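# Set up bearing press per work order, verify on spring

## Task

As operator of the pressing cell, assume nothing about the press control settings left by the previous shift. Configure the press to match the work order, then confirm the setup by running it on the master spring. Return the master spring to its stand. At the end the machine and the gauge must both be idle, no alarm may stand, and the guard must be down (shut).

## Robot and tools

Robot: two Doosan arms, left_arm and right_arm, each with a Robotiq 140 mm two-finger gripper and a wrist camera. The left gripper's fingers can fold. A part held near the fingertips (outer quarter of each pad) is gripped normally. Held nearer the palm, a narrow part may be loose or dropped. A fingertip pushed into a surface folds with little resistance. The right gripper's fingers are rigid. Fixed cameras are cam_high, cam_low and cam_nest; the wrist cameras are cam_left_wrist and cam_right_wrist.

Frames: results give gripper positions in metres in the scene frame. Its origin is on the table top midway between the arms. +z is up, +x points out over the table, and left_arm is on the +y side. The press opens toward +x, with its column at -x. Each gripper's fingers point along its own +z and close along its own y. end_effector_position is the point between the closed pads.

Arm commands: one row of 18 numbers covers both arms, even if only one moves. The first 9 are for the left arm: dx, dy, dz, rx, ry, rz, then gripper position, force_limit, speed. The next 9 are the same for the right arm. All are in [-1, 1]. The six pose numbers are an offset, not a pose. They count from that arm's Hand target when the action or move begins, in the Hand target's own axes. 1.0 equals 0.6 m of travel or 180 degrees; rx, ry, rz form one rotation vector. Every row in an action counts from the same start, not from the row before, so sending the same offset in a new call moves the arm again. All six zeros holds the arm at its Hand target. Gripper position: +1 is fully open (140 mm), about -0.8 brings the pads together, and -1 closes until blocked. force_limit sets grip force (about 14 N at -1 up to 58 N at +1 for slow closes). Faster speed grips harder. Always resend each gripper's current three numbers, because 0 is a real command.

execute_actions: takes a list of actions run in order. An action may hold "rows" (up to 15, one per 1/30 s control step), "steps" (1 to 450, default 15), "until" (conditions on machine or gauge fields, or {"all": {"status": "ended"}} / {"any": ...}), and device commands. After the last row the arms keep heading for the final target, so allow enough steps for far targets. Ramp offsets gradually, because a sudden jump can shake a held part loose. An empty actions list just reports the full state. "cameras" chooses which images to return.

move: "target" takes one 18-number row or a list of up to 15 rows, all offsets from the same Hand targets. Each gripper follows a straight path. "speed" is in m/s, 0.002 to 0.5, default 0.25. "blend" in metres rounds corners in a list. "stop_force" (10 to 80 N) ends an arm's path on contact and works best very slowly. Leave it out when backing away from a contact. "zero" and "blocking" are also available. The result adds a move: line, for example done, off_target, held or fault. wait takes seconds (0 to 10), stop brakes a running move, and zoom_image crops a camera image with [x0, y0, x1, y1] pixels. show_instructions shows the work order image, which holds the settings to use. finished_scene takes the scene number.

Press (device machine): send e.g. {"machine": {"guard": "open"}}, or a list of up to 8 such objects. Keys are guard (shut/open), clamp (clamp/open), page (setup/readings/curve), register plus value plus write:true together to set a register, cycle_start, feed_hold, reset, home, touch and tare. Heights are in mm above the nest plane and forces are in N. Check every setup register against the work order and correct any leftovers from the last shift. These include program, ram_zero, seat_force, force_max, the join and end windows, cell_gain and cell_zero (tare). Master spring program 9001 pushes the spring 5 mm and then reports join_f, peak_f, end_z and the ok lamp. A cycle needs the guard shut, a piece clamped in the nest, no alarm and the ram at rest. After a reset or alarm, use home to raise the ram. The result line machine.<page> lists the registers on the current page. Also watch state, alarm, entry, guard_state and clamp_state. gauge: {"gauge": {"measure": true}} reads one flat round piece on its plate in about 12 s. Keep everything else clear of the lens until the readings count goes up; no_1 to no_5 are sizes in mm.

Avoid these: never hold a gripper over the nest while the press runs, and never block the guard (both cause a cabinet fault). Never let the ram hit something at rapid. Do not drop parts or release them while moving. Keep parts on the table. Avoid hard pushes past contact, since 144 N or a joint torque limit stops the arm for 10 s. Keep the arms from hitting each other or sweeping close to their own bases. Before finishing, return the master spring to its stand and open the clamp only when safe. Leave the guard shut, the machine and gauge idle and no alarm standing.

Each tool is called after "Request:" as name(argument=value, ...) on one line, values as JSON.

Reference images:

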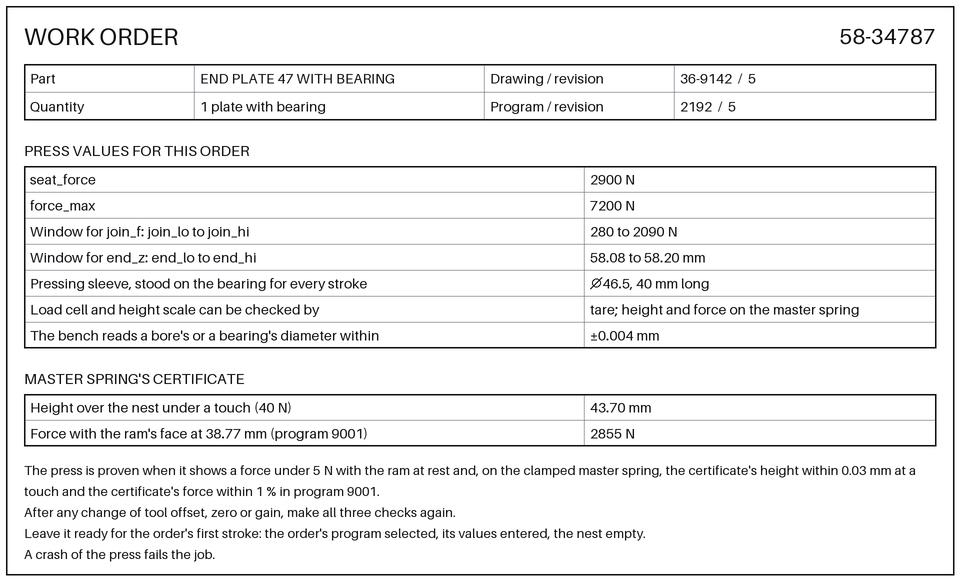

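## Session

Request:
execute_actions(actions=[])

Scene clock: 0.00 s.
left_arm: end_effector_position=(+0.5129, +0.7054, +0.1357) position_measured=3 object_status=3 end_effector_quat_wxyz=(-0.036, +0.910, -0.393, +0.123) | right_arm: end_effector_position=(+0.3320, -0.6678, +0.3301) position_measured=3 object_status=3 end_effector_quat_wxyz=(+0.033, +0.987, +0.153, -0.036)
Joint positions: left_arm=[0.285 -0.12 2.302 -0.15 0.728 2.763] | right_arm=[-0.626 -0.234 1.994 -0.099 1.389 0.668]
Joint velocities: within noise
Joint torques (N m): no reading
External joint torques (N m): no reading
Flange force (N): no reading
Hand target: left_arm +0.5129, +0.7054, +0.1357; -0.036, +0.910, -0.393, +0.123 | right_arm +0.3320, -0.6678, +0.3301; +0.033, +0.987, +0.153, -0.036
Tool commands: left_gripper/position=+1.0 left_gripper/force_limit=+1.0 left_gripper/speed=+1.0 right_gripper/position=+1.0 right_gripper/force_limit=+1.0 right_gripper/speed=+1.0
machine.setup: program=+4839 ram_zero=+163.024 seat_force=+2900 force_max=+6300 join_lo=+0 join_hi=+12000 end_lo=+56.500 end_hi=+65.500 cell_gain=+1.052 cell_zero=-99 program_revision=+2 program_top=+59.500 stored1_number=+2192 stored1_revision=+5 stored2_number=+4839 stored2_revision=+2 stored3_number=+3239 stored3_revision=+6 stored4_number=+6660 stored4_revision=+3 stored5_number=+9001 stored5_revision=+1
machine: state=idle guard_state=shut clamp_state=closed_empty guard_answer=taken clamp_answer=taken page=setup entry=no_entry entries=0 alarm=no_alarm queue=idle queue_left=0
gauge: message=nothing_yet readings=0 no_1=0.000 no_2=0.000 no_3=0.000 no_4=0.000 no_5=0.000
camera_calibration:
cam_left_wrist: T_world_to_cam=[[-0.709514, -0.685895, -0.161673, 0.879192], [-0.704517, 0.695522, 0.141084, -0.148354], [0.0156783, 0.214002, -0.976707, 0.115958], [0, 0, 0, 1]] pos_world=[0.517463, 0.681401, 0.276328]
cam_right_wrist: T_world_to_cam=[[0.329222, -0.942799, 0.0523785, -0.747535], [-0.869425, -0.281025, 0.406357, -0.0282838], [-0.368393, -0.179321, -0.912212, 0.444461], [0, 0, 0, 1]] pos_world=[0.385251, -0.633022, 0.456091]

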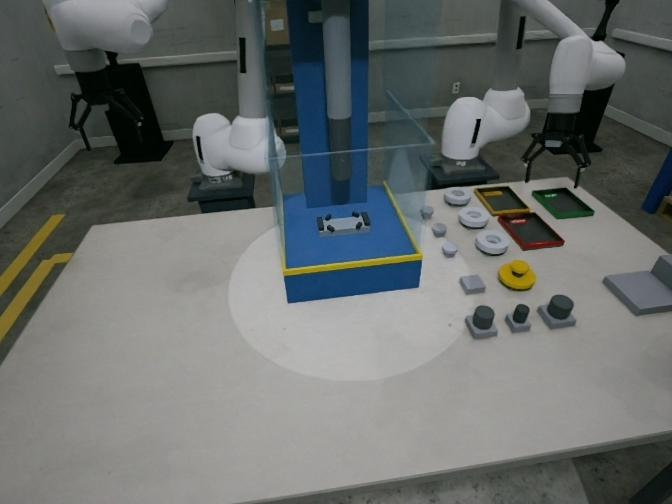

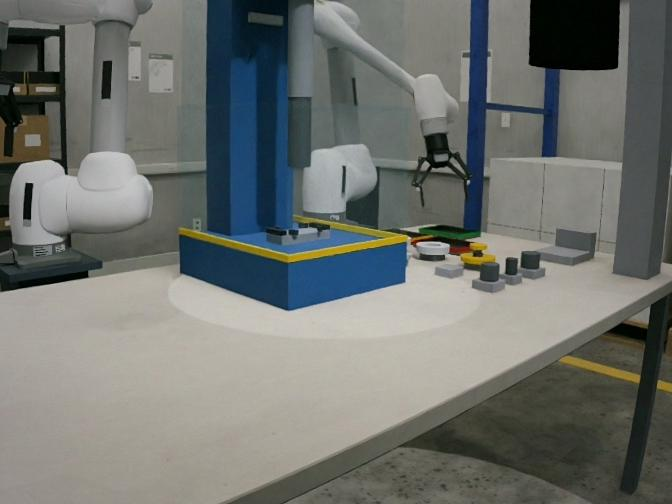

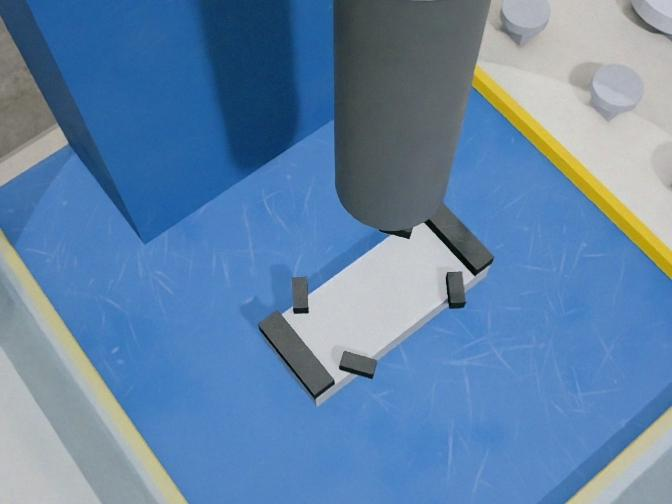

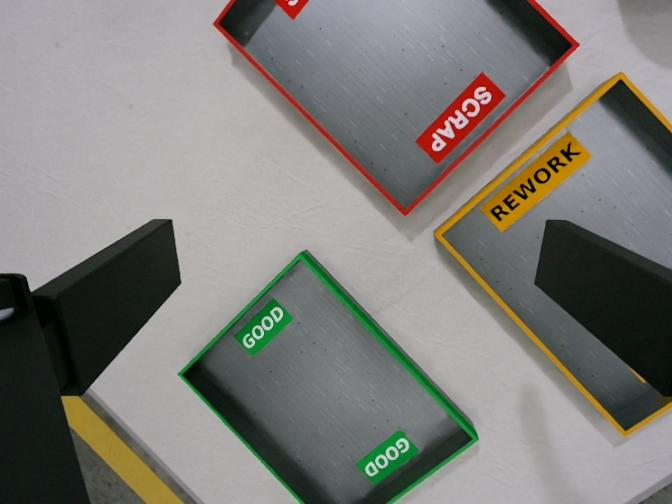

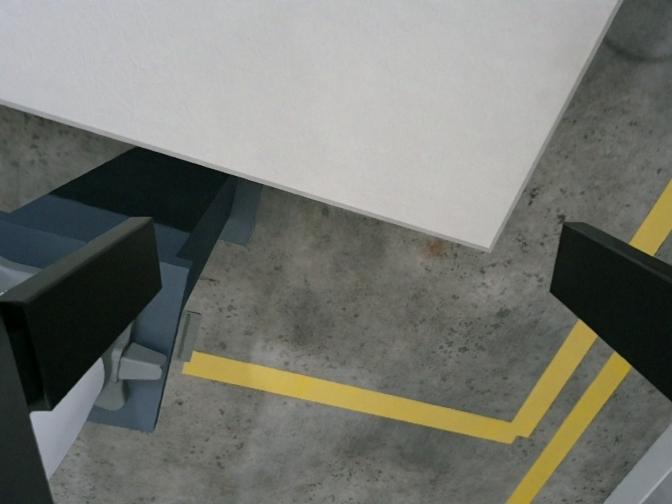

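Request:
zoom_image(camera="cam_high", region=[410, 170, 610, 350])

Request:
zoom_image(camera="cam_low", region=[400, 215, 610, 305])

Request:
zoom_image(camera="cam_nest", region=[230, 180, 530, 420])

Scaled by 2.520.

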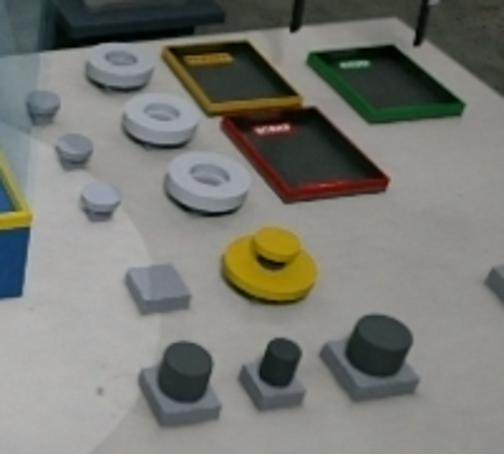

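Scaled by 2.400.

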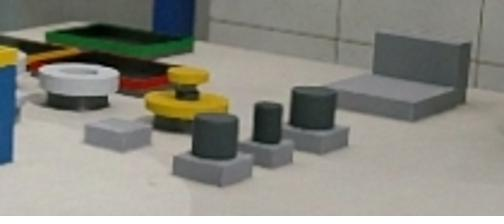

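Scaled by 1.680.

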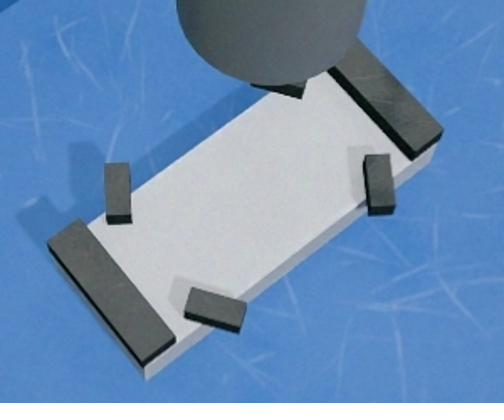

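Request:
execute_actions(actions=[{"machine":[{"register":"program","value":2192,"write":true},{"register":"seat_force","value":2900,"write":true},{"register":"force_max","value":7200,"write":true},{"register":"join_lo","value":280,"write":true},{"register":"join_hi","value":2090,"write":true},{"register":"end_lo","value":58.08,"write":true},{"register":"end_hi","value":58.20,"write":true},{"guard":"open","clamp":"open"}],"steps":180,"until":{"machine":{"guard_state":"open","clamp_state":"open"}}}])

Request:
execute_actions(actions=[{"machine":{"tare":true,"page":"readings"},"steps":15}], cameras=[])

Scene clock: 5.57 s.
left_arm: end_effector_position=(+0.5129, +0.7054, +0.1357) position_measured=3 object_status=3 end_effector_quat_wxyz=(-0.036, +0.910, -0.393, +0.123) | right_arm: end_effector_position=(+0.3320, -0.6678, +0.3301) position_measured=3 object_status=3 end_effector_quat_wxyz=(+0.033, +0.987, +0.153, -0.036)
Joint positions: left_arm=[0.285 -0.12 2.302 -0.15 0.728 2.763] | right_arm=[-0.626 -0.234 1.994 -0.099 1.389 0.668]
Joint torques (N m): left_arm=[2.27 -26.12 -34.44 3.51 -0.67 -0.17] | right_arm=[0.03 -18.83 -40.76 3.95 0.16 -0.5]
External joint torques (N m): left_arm=[-2.31 3.4 -1.04 -0.19 0.03 0.16] | right_arm=[-0.23 2.33 0.03 -0.02 -0.18 0.5]
Flange force (N): left_arm=[6.8 -3.9 5.3] | right_arm=[3.4 2.6 1.1]
Hand target: left_arm +0.5129, +0.7054, +0.1357; -0.036, +0.910, -0.393, +0.123 | right_arm +0.3320, -0.6678, +0.3301; +0.033, +0.987, +0.153, -0.036
Tool commands: left_gripper/position=+1.0 left_gripper/force_limit=+1.0 left_gripper/speed=+1.0 right_gripper/position=+1.0 right_gripper/force_limit=+1.0 right_gripper/speed=+1.0
machine.setup: program=+2192 ram_zero=+163.024 seat_force=+2900 force_max=+7200 join_lo=+280 join_hi=+2090 end_lo=+58.080 end_hi=+58.200 cell_gain=+1.052 cell_zero=-99 program_revision=+5 program_top=+58.200 stored1_number=+2192 stored1_revision=+5 stored2_number=+4839 stored2_revision=+2 stored3_number=+3239 stored3_revision=+6 stored4_number=+6660 stored4_revision=+3 stored5_number=+9001 stored5_revision=+1
machine: state=idle guard_state=open clamp_state=open guard_answer=taken clamp_answer=taken page=setup entry=taken entries=7 alarm=no_alarm queue=running queue_left=0
gauge: message=nothing_yet readings=0 no_1=0.000 no_2=0.000 no_3=0.000 no_4=0.000 no_5=0.000
camera_calibration:
cam_left_wrist: T_world_to_cam=[[-0.709515, -0.685894, -0.161673, 0.879191], [-0.704516, 0.695523, 0.141084, -0.148354], [0.0156789, 0.214002, -0.976707, 0.115957], [0, 0, 0, 1]]
cam_right_wrist: T_world_to_cam=[[0.329223, -0.942798, 0.0523786, -0.747535], [-0.869425, -0.281025, 0.406357, -0.0282839], [-0.368393, -0.179321, -0.912212, 0.444461], [0, 0, 0, 1]]

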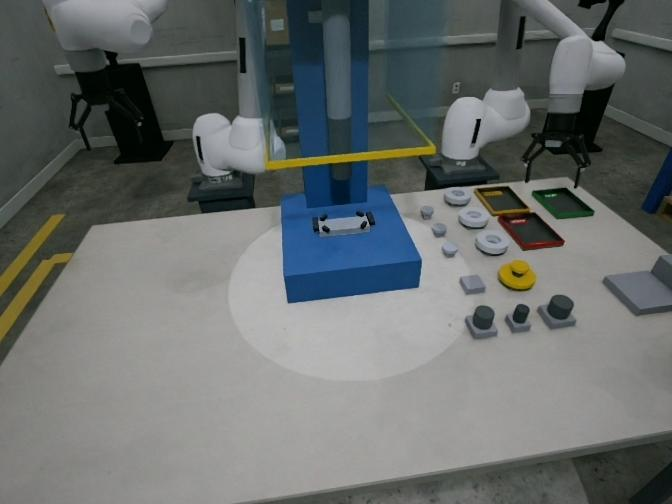

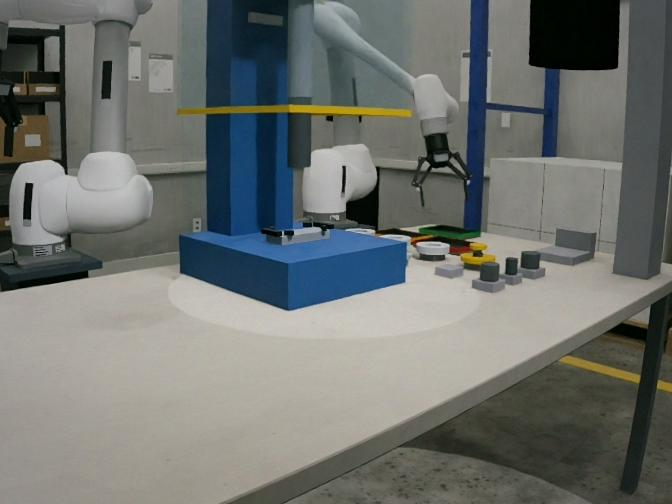

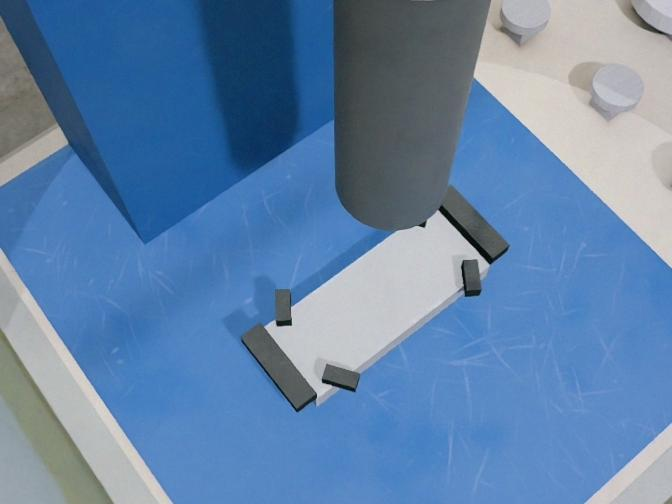

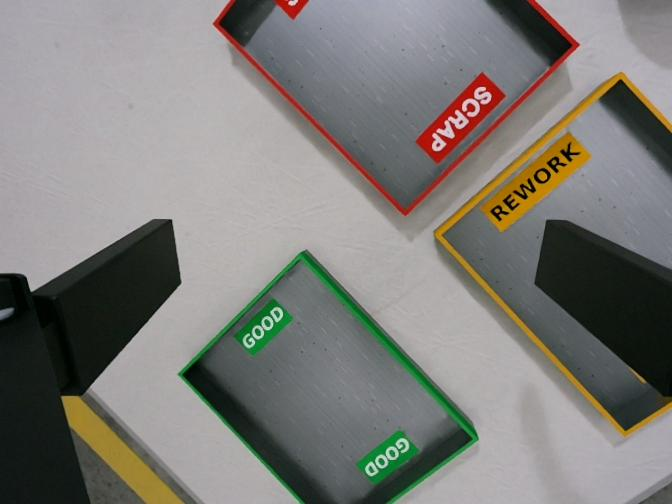

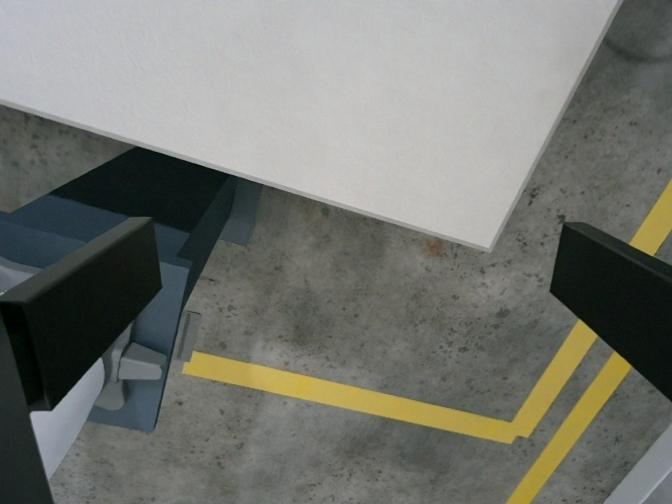

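Scene clock: 6.27 s.
left_arm: end_effector_position=(+0.5129, +0.7054, +0.1357) position_measured=3 object_status=3 end_effector_quat_wxyz=(-0.036, +0.910, -0.393, +0.123) | right_arm: end_effector_position=(+0.3320, -0.6678, +0.3301) position_measured=3 object_status=3 end_effector_quat_wxyz=(+0.033, +0.987, +0.153, -0.036)
Joint positions: left_arm=[0.285 -0.12 2.302 -0.15 0.728 2.763] | right_arm=[-0.626 -0.234 1.994 -0.099 1.389 0.668]
Joint torques (N m): left_arm=[2.44 -25.74 -34.15 3.49 -0.62 -0.25] | right_arm=[0.15 -18.96 -40.77 3.98 0.2 -0.45]
External joint torques (N m): left_arm=[-2.39 3 -1.21 -0.18 -0.02 0.24] | right_arm=[-0.11 2.13 -0.03 -0.02 -0.22 0.46]
Flange force (N): left_arm=[6.7 -3.6 4.6] | right_arm=[3.3 2.3 1.0]
Hand target: left_arm +0.5129, +0.7054, +0.1357; -0.036, +0.910, -0.393, +0.123 | right_arm +0.3320, -0.6678, +0.3301; +0.033, +0.987, +0.153, -0.036
Tool commands: left_gripper/position=+1.0 left_gripper/force_limit=+1.0 left_gripper/speed=+1.0 right_gripper/position=+1.0 right_gripper/force_limit=+1.0 right_gripper/speed=+1.0
machine.readings: force=+0 touch_z=+0.000 join_f=+0 peak_f=+0 end_z=+0.000 ok=+0 pos_z=+156.976 cycles=+0
machine: state=idle guard_state=open clamp_state=open guard_answer=taken clamp_answer=taken page=readings entry=taken entries=8 alarm=no_alarm queue=done queue_left=0
gauge: message=nothing_yet readings=0 no_1=0.000 no_2=0.000 no_3=0.000 no_4=0.000 no_5=0.000

Request:
move(target=[0.399,-0.0727,0.0855,-0.0406,0.269,-0.0342,1,1,1,0,0,0,0,0,0,1,1,1])

Scene clock: 10.93 s.
left_arm: end_effector_position=(+0.7150, +0.5604, +0.1402) position_measured=3 object_status=3 end_effector_quat_wxyz=(+0.191, +0.800, -0.332, +0.462) | right_arm: end_effector_position=(+0.3320, -0.6678, +0.3301) position_measured=3 object_status=3 end_effector_quat_wxyz=(+0.033, +0.987, +0.153, -0.036)
Joint positions: left_arm=[0.335 0.254 2.273 -1.603 0.891 3.986] | right_arm=[-0.626 -0.234 1.994 -0.099 1.389 0.668]
Joint torques (N m): left_arm=[2.64 -52.7 -21.32 -1.06 1.81 -0.16] | right_arm=[0.39 -18.94 -40.66 3.97 0.17 -0.49]
External joint torques (N m): left_arm=[-2.65 3.85 -0.98 -0.28 0 0.16] | right_arm=[-0.38 1.72 -0.22 0 -0.18 0.5]
Flange force (N): left_arm=[-2.3 -3.1 10.3] | right_arm=[2.5 2.3 0.6]
Hand target: left_arm +0.7148, +0.5603, +0.1400; +0.191, +0.800, -0.332, +0.462 | right_arm +0.3320, -0.6678, +0.3301; +0.033, +0.987, +0.153, -0.036
Off the commanded pose: left_arm 0.000 m, 0 deg | right_arm 0.000 m, 0 deg.
machine.readings: force=+0 touch_z=+0.000 join_f=+0 peak_f=+0 end_z=+0.000 ok=+0 pos_z=+156.976 cycles=+0
machine: state=idle guard_state=open clamp_state=open guard_answer=taken clamp_answer=taken page=readings entry=taken entries=8 alarm=no_alarm queue=done queue_left=0
gauge: message=nothing_yet readings=0 no_1=0.000 no_2=0.000 no_3=0.000 no_4=0.000 no_5=0.000
move: done
camera_calibration:
cam_left_wrist: T_world_to_cam=[[-0.709547, -0.704648, -0.00377249, 0.912208], [-0.534831, 0.542019, -0.648207, 0.169661], [0.458803, -0.457915, -0.761455, 0.177767], [0, 0, 0, 1]]
cam_right_wrist: T_world_to_cam=[[0.329221, -0.942799, 0.0523788, -0.747535], [-0.869425, -0.281023, 0.406357, -0.0282828], [-0.368393, -0.179321, -0.912212, 0.444461], [0, 0, 0, 1]]

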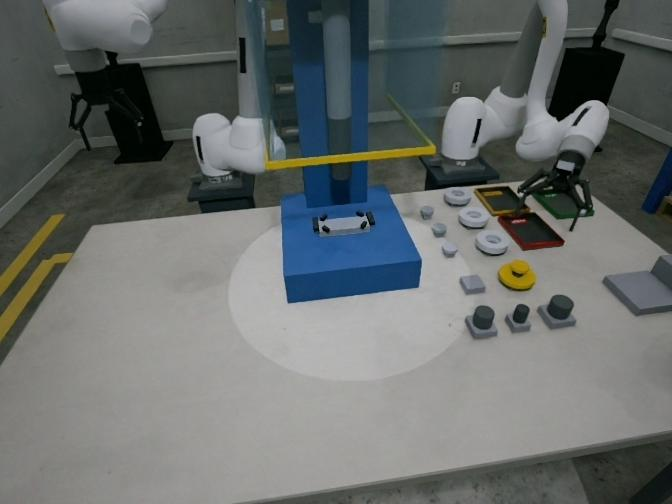

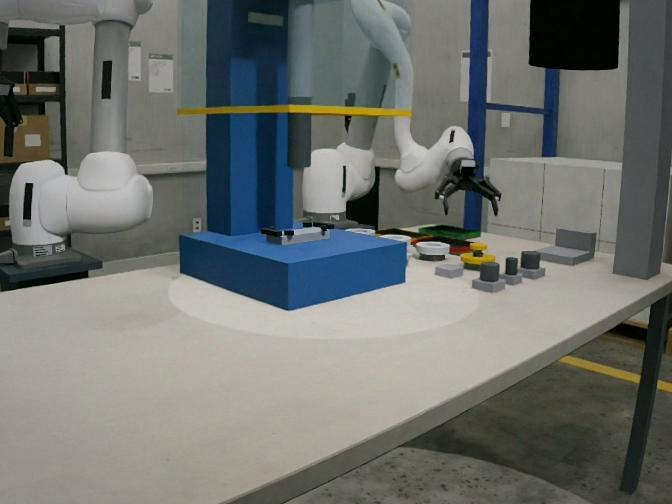

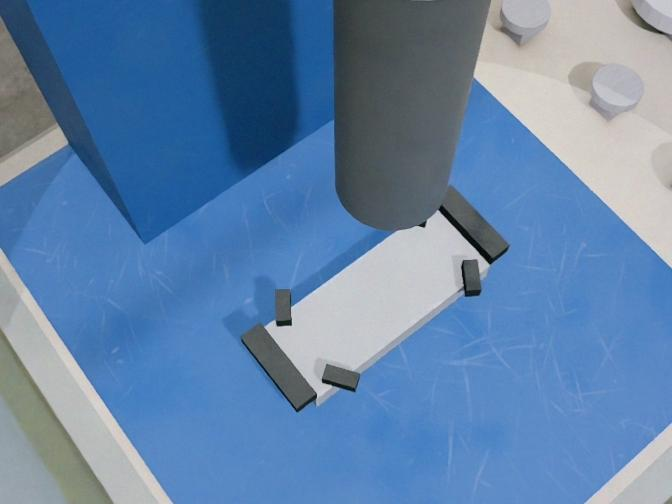

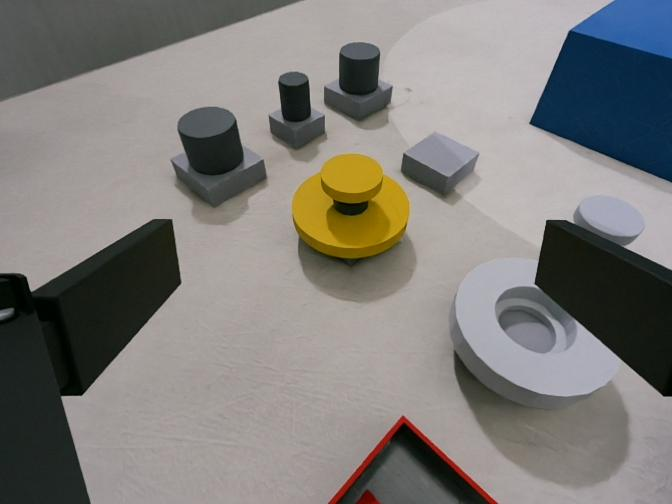

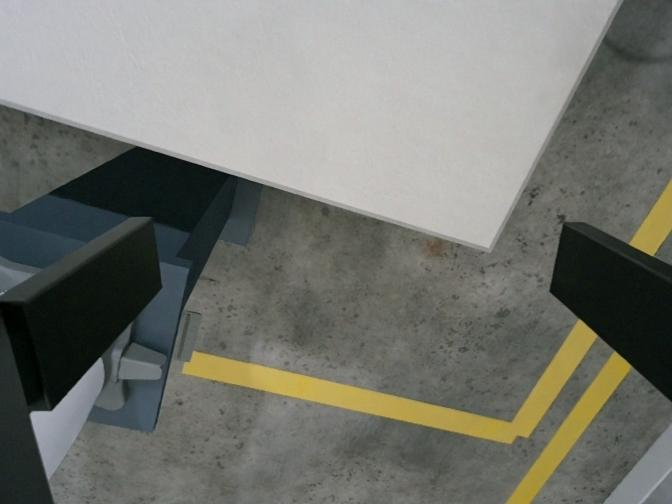

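Request:
move(target=[0.0018,0.004,0.15,0,0,0,0.4,-1,-0.5,0,0,0,0,0,0,1,1,1], cameras=["cam_left_wrist","cam_low"])

Scene clock: 12.57 s.
left_arm: end_effector_position=(+0.7685, +0.5031, +0.0960) position_measured=78 object_status=0 end_effector_quat_wxyz=(+0.191, +0.800, -0.332, +0.462) | right_arm: end_effector_position=(+0.3320, -0.6678, +0.3301) position_measured=3 object_status=3 end_effector_quat_wxyz=(+0.033, +0.987, +0.153, -0.036)
Joint positions: left_arm=[0.195 0.367 2.233 -1.791 0.824 4.095] | right_arm=[-0.626 -0.234 1.994 -0.099 1.389 0.668]
Joint torques (N m): left_arm=[2.48 -61.51 -18.88 -1.43 1.98 -0.22] | right_arm=[0.14 -18.89 -40.81 3.94 0.19 -0.5]
External joint torques (N m): left_arm=[-2.51 3.67 -0.93 -0.11 0.02 0.22] | right_arm=[-0.18 2.21 0.05 0.01 -0.22 0.5]
Flange force (N): left_arm=[-2.5 -1.7 9.5] | right_arm=[3.3 2.4 1.2]
Hand target: left_arm +0.7685, +0.5030, +0.0960; +0.191, +0.800, -0.332, +0.462 | right_arm +0.3320, -0.6678, +0.3301; +0.033, +0.987, +0.153, -0.036
Off the commanded pose: left_arm 0.000 m, 0 deg | right_arm 0.000 m, 0 deg.
machine.readings: force=+0 touch_z=+0.000 join_f=+0 peak_f=+0 end_z=+0.000 ok=+0 pos_z=+156.976 cycles=+0
machine: state=idle guard_state=open clamp_state=open guard_answer=taken clamp_answer=taken page=readings entry=taken entries=8 alarm=no_alarm queue=done queue_left=0
gauge: message=nothing_yet readings=0 no_1=0.000 no_2=0.000 no_3=0.000 no_4=0.000 no_5=0.000
move: done
camera_calibration:
cam_left_wrist: T_world_to_cam=[[-0.709514, -0.704683, -0.003421, 0.909629], [-0.535089, 0.541904, -0.648089, 0.200961], [0.458551, -0.457998, -0.761557, 0.0935437], [0, 0, 0, 1]]
Images, in order: cam_low, cam_left_wrist.

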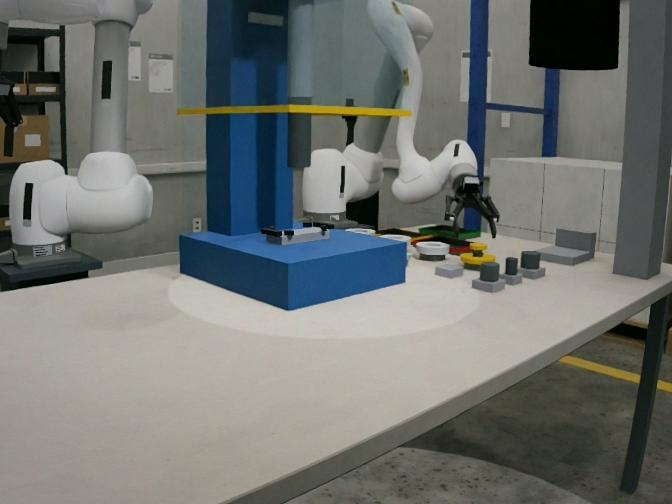

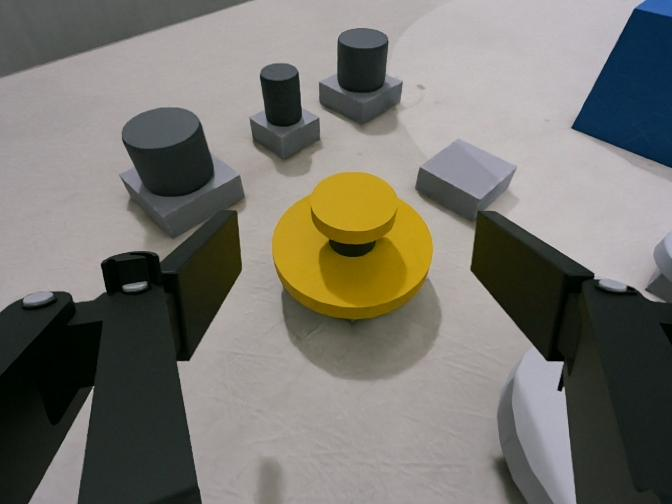

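Request:
move(target=[0,0,0.0735,0,0,0,0.4,-1,-0.5,0,0,0,0,0,0,1,1,1], speed=0.1, cameras=["cam_left_wrist","cam_low"])

Request:
zoom_image(camera="cam_low", region=[420, 190, 560, 290])

Scene clock: 14.23 s.
left_arm: end_effector_position=(+0.7955, +0.4760, +0.0740) position_measured=78 object_status=3 end_effector_quat_wxyz=(+0.191, +0.800, -0.332, +0.462) | right_arm: end_effector_position=(+0.3320, -0.6678, +0.3301) position_measured=3 object_status=3 end_effector_quat_wxyz=(+0.033, +0.987, +0.153, -0.036)
Joint positions: left_arm=[0.136 0.427 2.202 -1.876 0.803 4.143] | right_arm=[-0.626 -0.234 1.994 -0.099 1.389 0.668]
Joint torques (N m): left_arm=[2.4 -65.92 -18.21 -1.41 2.1 -0.24] | right_arm=[0.36 -19.09 -40.85 3.99 0.19 -0.44]
External joint torques (N m): left_arm=[-2.44 3.19 -0.67 -0.19 -0.03 0.24] | right_arm=[-0.37 2.27 0.1 -0.04 -0.21 0.44]
Flange force (N): left_arm=[-2.4 -0.2 8.6] | right_arm=[2.8 2.8 1.3]
Hand target: left_arm +0.7955, +0.4760, +0.0740; +0.191, +0.800, -0.332, +0.462 | right_arm +0.3320, -0.6678, +0.3301; +0.033, +0.987, +0.153, -0.036
Off the commanded pose: left_arm 0.000 m, 0 deg | right_arm 0.000 m, 0 deg.
machine.readings: force=+0 touch_z=+0.000 join_f=+0 peak_f=+0 end_z=+0.000 ok=+0 pos_z=+156.976 cycles=+0
machine: state=idle guard_state=open clamp_state=open guard_answer=taken clamp_answer=taken page=readings entry=taken entries=8 alarm=no_alarm queue=done queue_left=0
gauge: message=nothing_yet readings=0 no_1=0.000 no_2=0.000 no_3=0.000 no_4=0.000 no_5=0.000
move: done
camera_calibration:
cam_left_wrist: T_world_to_cam=[[-0.709538, -0.704659, -0.00340069, 0.90964], [-0.535088, 0.54192, -0.648077, 0.215767], [0.458517, -0.458015, -0.761567, 0.052028], [0, 0, 0, 1]]
Images, in order: cam_low, cam_left_wrist.

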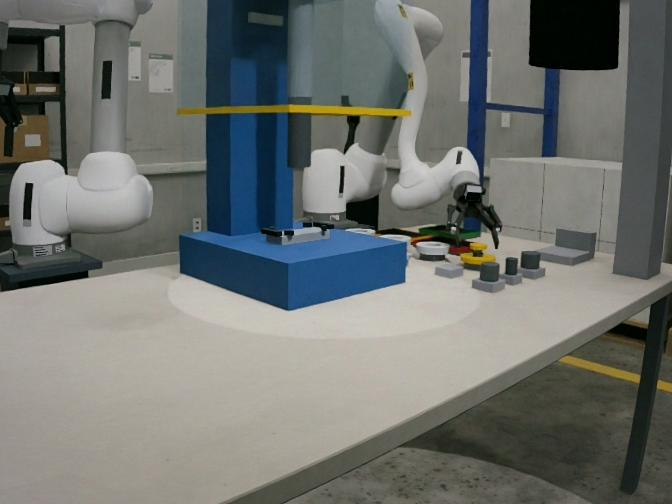

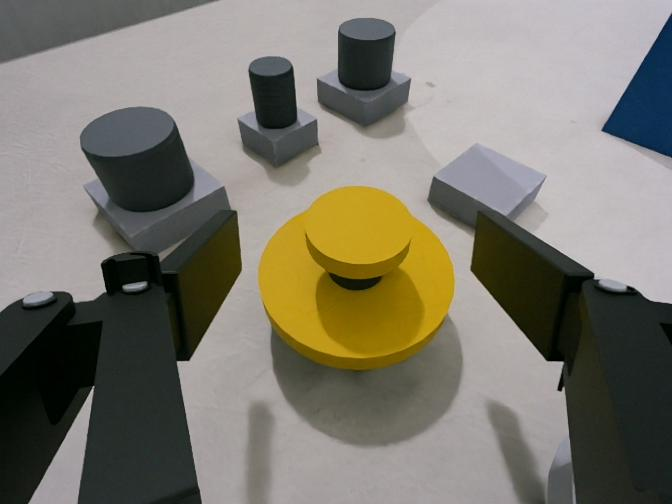

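Scaled by 3.600.

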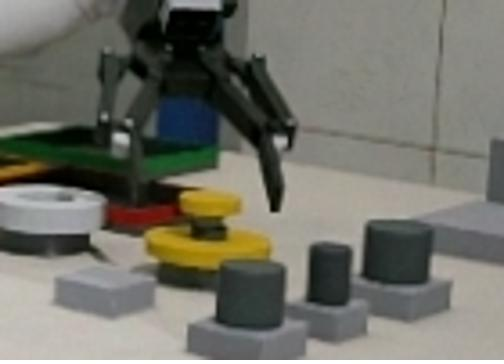

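Request:
execute_actions(actions=[{"rows":[[0,0,0,0,0,0,-1,0.2,-1,0,0,0,0,0,0,1,1,1]],"steps":100}], cameras=["cam_left_wrist","cam_low"])

Request:
zoom_image(camera="cam_low", region=[420, 190, 560, 290])

Scene clock: 18.07 s.
left_arm: end_effector_position=(+0.7955, +0.4760, +0.0740) position_measured=163 object_status=2 end_effector_quat_wxyz=(+0.191, +0.800, -0.332, +0.462) | right_arm: end_effector_position=(+0.3320, -0.6678, +0.3301) position_measured=3 object_status=3 end_effector_quat_wxyz=(+0.033, +0.987, +0.153, -0.036)
Joint positions: left_arm=[0.136 0.427 2.202 -1.876 0.803 4.143] | right_arm=[-0.626 -0.234 1.994 -0.099 1.389 0.668]
Joint torques (N m): left_arm=[-0.66 -59.04 -16.96 -0.85 0.32 -0.11] | right_arm=[0.37 -18.79 -40.8 3.97 0.2 -0.48]
External joint torques (N m): left_arm=[0.64 -3.74 -2.02 -0.77 1.77 0.11] | right_arm=[-0.4 1.79 0.03 -0.02 -0.21 0.49]
Flange force (N): left_arm=[2.9 0.1 -3.5] | right_arm=[2.4 2.2 1.1]
Hand target: left_arm +0.7955, +0.4760, +0.0740; +0.191, +0.800, -0.332, +0.462 | right_arm +0.3320, -0.6678, +0.3301; +0.033, +0.987, +0.153, -0.036
Off the commanded pose: left_arm 0.000 m, 0 deg | right_arm 0.000 m, 0 deg.
machine.readings: force=+0 touch_z=+0.000 join_f=+0 peak_f=+0 end_z=+0.000 ok=+0 pos_z=+156.976 cycles=+0
machine: state=idle guard_state=open clamp_state=open guard_answer=taken clamp_answer=taken page=readings entry=taken entries=8 alarm=no_alarm queue=done queue_left=0
gauge: message=nothing_yet readings=0 no_1=0.000 no_2=0.000 no_3=0.000 no_4=0.000 no_5=0.000
camera_calibration:
cam_left_wrist: T_world_to_cam=[[-0.709536, -0.704662, -0.00337559, 0.909639], [-0.535106, 0.541912, -0.648068, 0.215776], [0.458498, -0.458021, -0.761575, 0.0520233], [0, 0, 0, 1]]
Images, in order: cam_low, cam_left_wrist.

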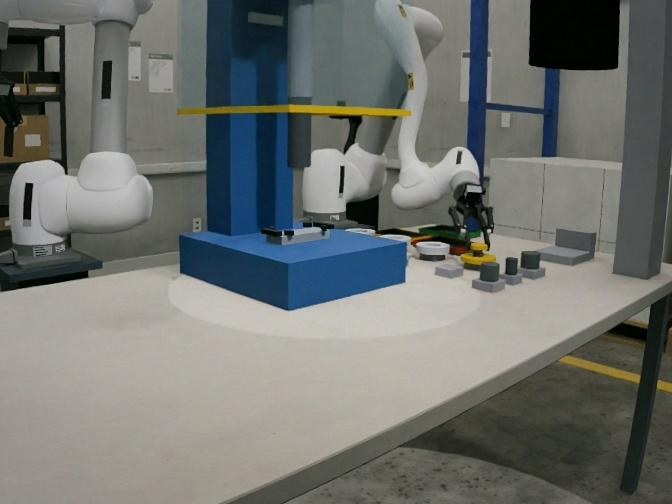

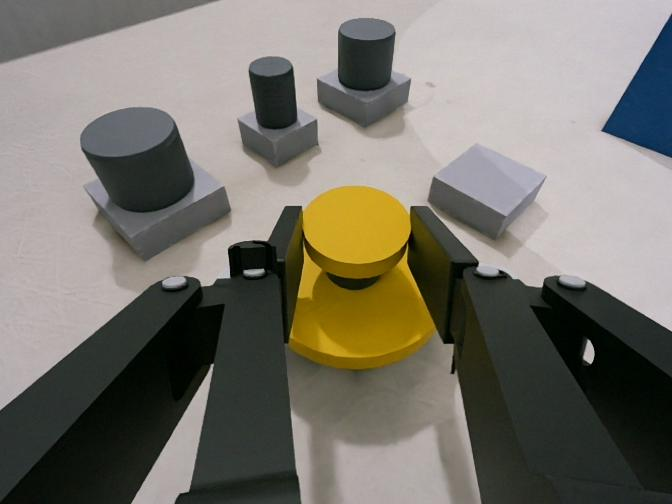

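Scaled by 3.600.

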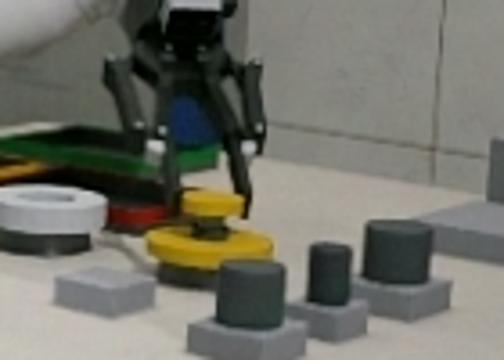

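Request:
move(target=[0.0361,0,-0.0208,0,0,0,-1,0.2,-1,0,0,0,0,0,0,1,1,1], speed=0.06, cameras=["cam_left_wrist","cam_low","cam_nest"])

Request:
zoom_image(camera="cam_low", region=[420, 190, 560, 290])

Request:
zoom_image(camera="cam_nest", region=[230, 170, 530, 420])

Scene clock: 20.40 s.
left_arm: end_effector_position=(+0.7955, +0.4760, +0.0989) position_measured=163 object_status=2 end_effector_quat_wxyz=(+0.191, +0.800, -0.332, +0.462) | right_arm: end_effector_position=(+0.3320, -0.6678, +0.3301) position_measured=3 object_status=3 end_effector_quat_wxyz=(+0.033, +0.987, +0.153, -0.036)
Joint positions: left_arm=[0.136 0.384 2.194 -1.828 0.788 4.074] | right_arm=[-0.626 -0.234 1.994 -0.099 1.389 0.668]
Joint torques (N m): left_arm=[2.71 -68.98 -23.66 -2.47 3.85 -0.16] | right_arm=[0.27 -18.81 -40.77 3.99 0.17 -0.44]
External joint torques (N m): left_arm=[-2.66 8.44 2.79 0.82 -1.86 0.16] | right_arm=[-0.32 2.16 0.03 -0.04 -0.19 0.44]
Flange force (N): left_arm=[-7.9 -0.5 12.4] | right_arm=[2.9 2.6 1.1]
Hand target: left_arm +0.7955, +0.4760, +0.0989; +0.191, +0.800, -0.332, +0.462 | right_arm +0.3320, -0.6678, +0.3301; +0.033, +0.987, +0.153, -0.036
Off the commanded pose: left_arm 0.000 m, 0 deg | right_arm 0.000 m, 0 deg.
machine.readings: force=+0 touch_z=+0.000 join_f=+0 peak_f=+0 end_z=+0.000 ok=+0 pos_z=+156.976 cycles=+0
machine: state=idle guard_state=open clamp_state=open guard_answer=taken clamp_answer=taken page=readings entry=taken entries=8 alarm=no_alarm queue=done queue_left=0
gauge: message=nothing_yet readings=0 no_1=0.000 no_2=0.000 no_3=0.000 no_4=0.000 no_5=0.000
move: done
camera_calibration:
cam_left_wrist: T_world_to_cam=[[-0.709532, -0.704665, -0.00335119, 0.909694], [-0.53514, 0.541918, -0.648036, 0.23197], [0.458464, -0.458009, -0.761603, 0.0710632], [0, 0, 0, 1]]
Images, in order: cam_low, cam_nest, cam_left_wrist.

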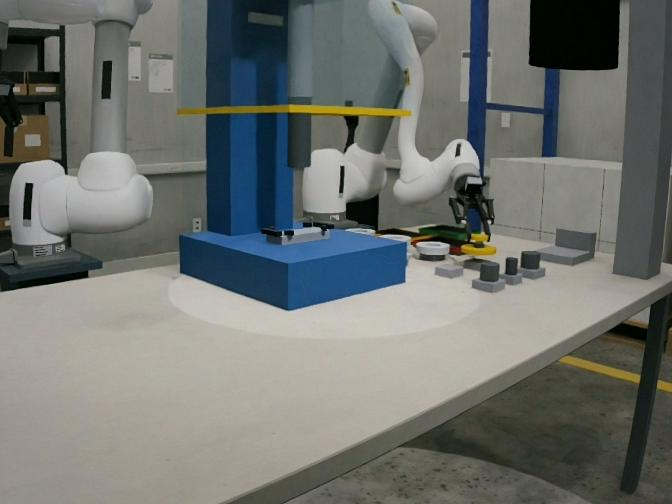

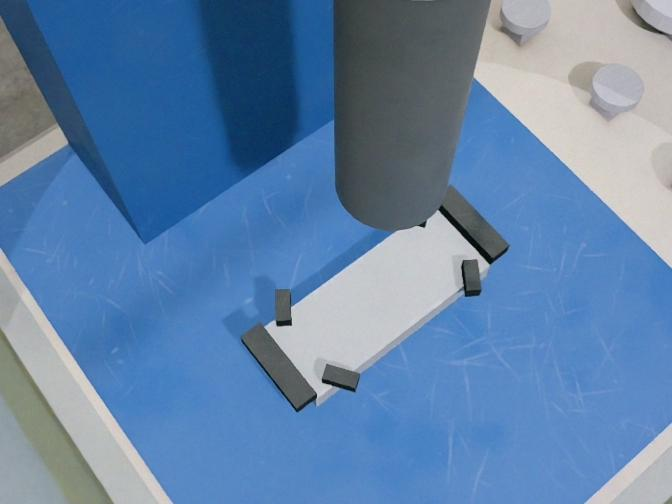

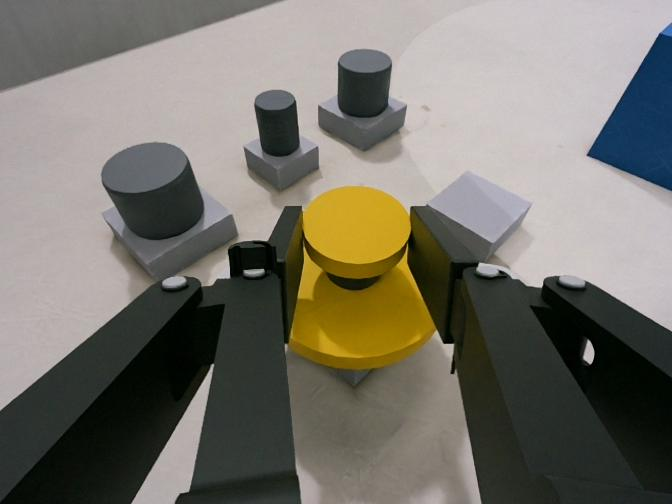

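Scaled by 3.600.

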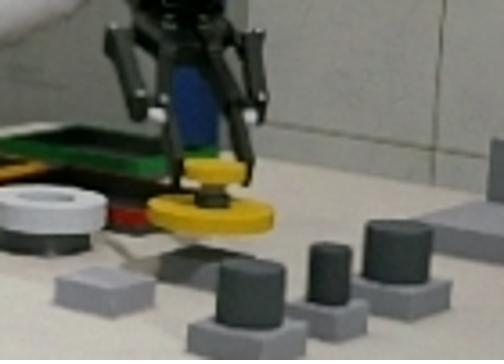

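Scaled by 1.680.

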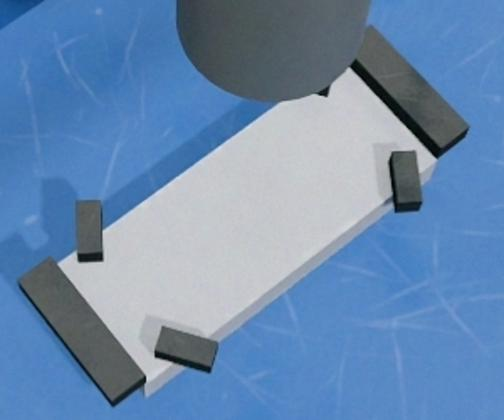

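Request:
move(target=[[0.13,0,-0.075,0,0,0,-1,0.2,-1,0,0,0,0,0,0,1,1,1],[0.2192,0.5957,0.0428,-0.2165,0,0.125,-1,0.2,-1,0,0,0,0,0,0,1,1,1]], speed=0.2, blend=0.04)

Scene clock: 24.87 s.
left_arm: end_effector_position=(+0.6045, +0.1613, +0.1997) position_measured=163 object_status=2 end_effector_quat_wxyz=(+0.353, +0.612, -0.613, +0.354) | right_arm: end_effector_position=(+0.3320, -0.6678, +0.3301) position_measured=3 object_status=3 end_effector_quat_wxyz=(+0.033, +0.987, +0.153, -0.036)
Joint positions: left_arm=[-0.291 0.253 2.107 -1.366 1.007 3.792] | right_arm=[-0.626 -0.234 1.994 -0.099 1.389 0.668]
Joint torques (N m): left_arm=[2.34 -62.57 -30.54 -2.46 3.03 -0.21] | right_arm=[0.25 -18.71 -40.84 3.95 0.18 -0.47]
External joint torques (N m): left_arm=[-2.54 8.16 2.64 1.42 -1.53 0.21] | right_arm=[-0.19 2.29 0.22 -0.01 -0.2 0.48]
Flange force (N): left_arm=[-7.4 -4.5 11.3] | right_arm=[3.2 2.4 1.4]
Hand target: left_arm +0.6045, +0.1613, +0.1997; +0.353, +0.612, -0.613, +0.354 | right_arm +0.3320, -0.6678, +0.3301; +0.033, +0.987, +0.153, -0.036
Off the commanded pose: left_arm 0.000 m, 0 deg | right_arm 0.000 m, 0 deg.
machine.readings: force=+0 touch_z=+0.000 join_f=+0 peak_f=+0 end_z=+0.000 ok=+0 pos_z=+156.976 cycles=+0
machine: state=idle guard_state=open clamp_state=open guard_answer=taken clamp_answer=taken page=readings entry=taken entries=8 alarm=no_alarm queue=done queue_left=0
gauge: message=nothing_yet readings=0 no_1=0.000 no_2=0.000 no_3=0.000 no_4=0.000 no_5=0.000
move: done
camera_calibration:
cam_left_wrist: T_world_to_cam=[[-0.999988, 0.00343162, -0.00350924, 0.614113], [0.00488729, 0.762154, -0.647377, 0.00351988], [0.000453031, -0.647387, -0.762162, 0.398771], [0, 0, 0, 1]]
cam_right_wrist: T_world_to_cam=[[0.329221, -0.942799, 0.0523811, -0.747536], [-0.869425, -0.281023, 0.406358, -0.028283], [-0.368393, -0.179323, -0.912211, 0.44446], [0, 0, 0, 1]]

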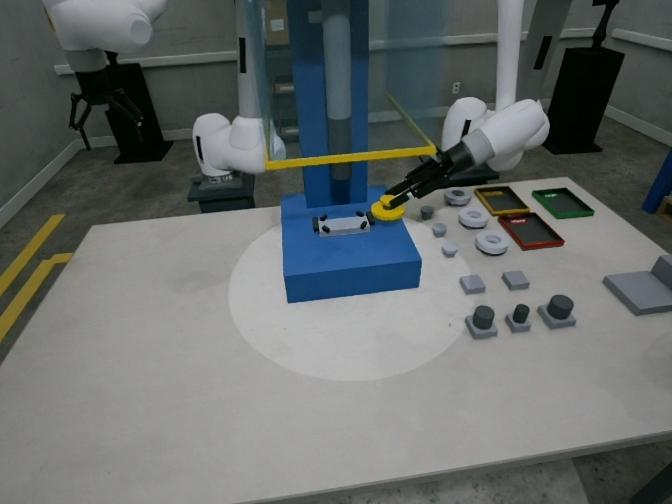

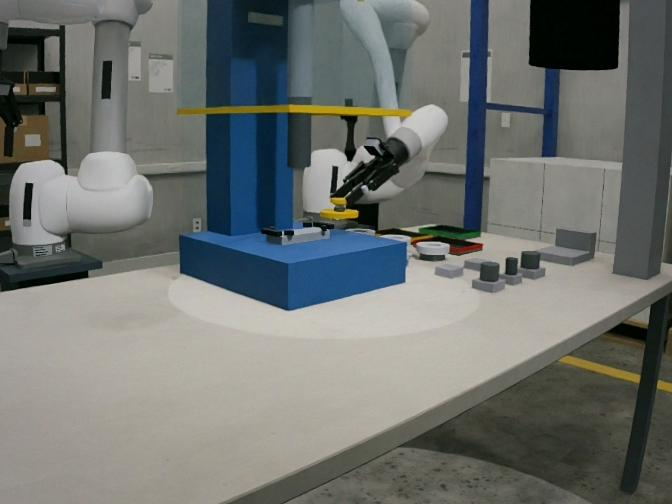

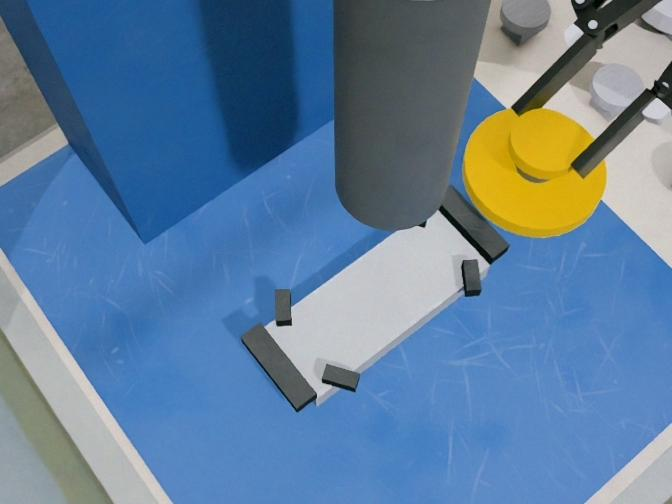

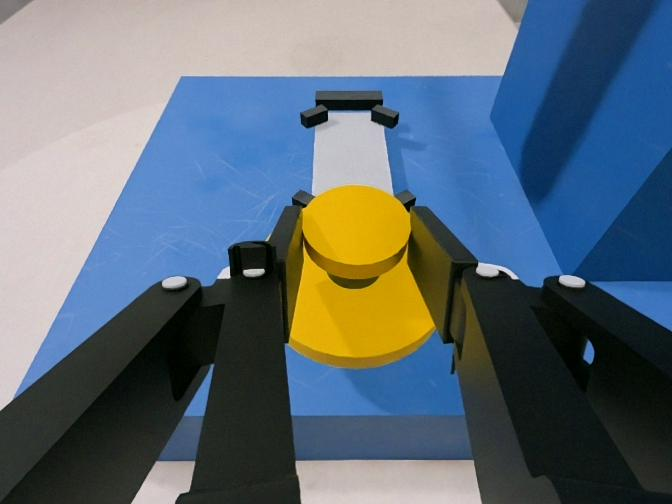

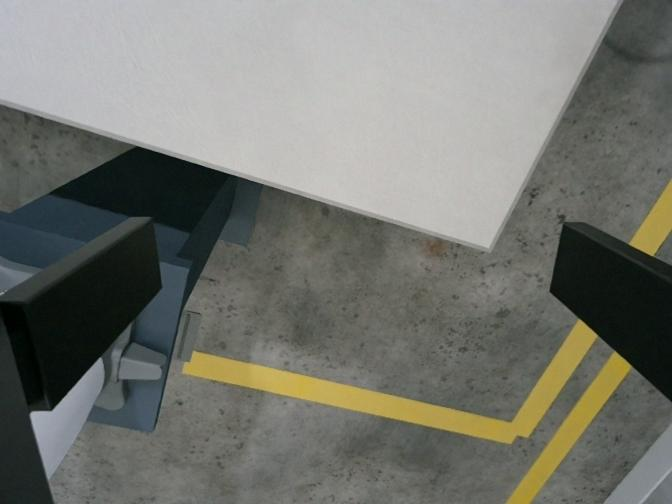

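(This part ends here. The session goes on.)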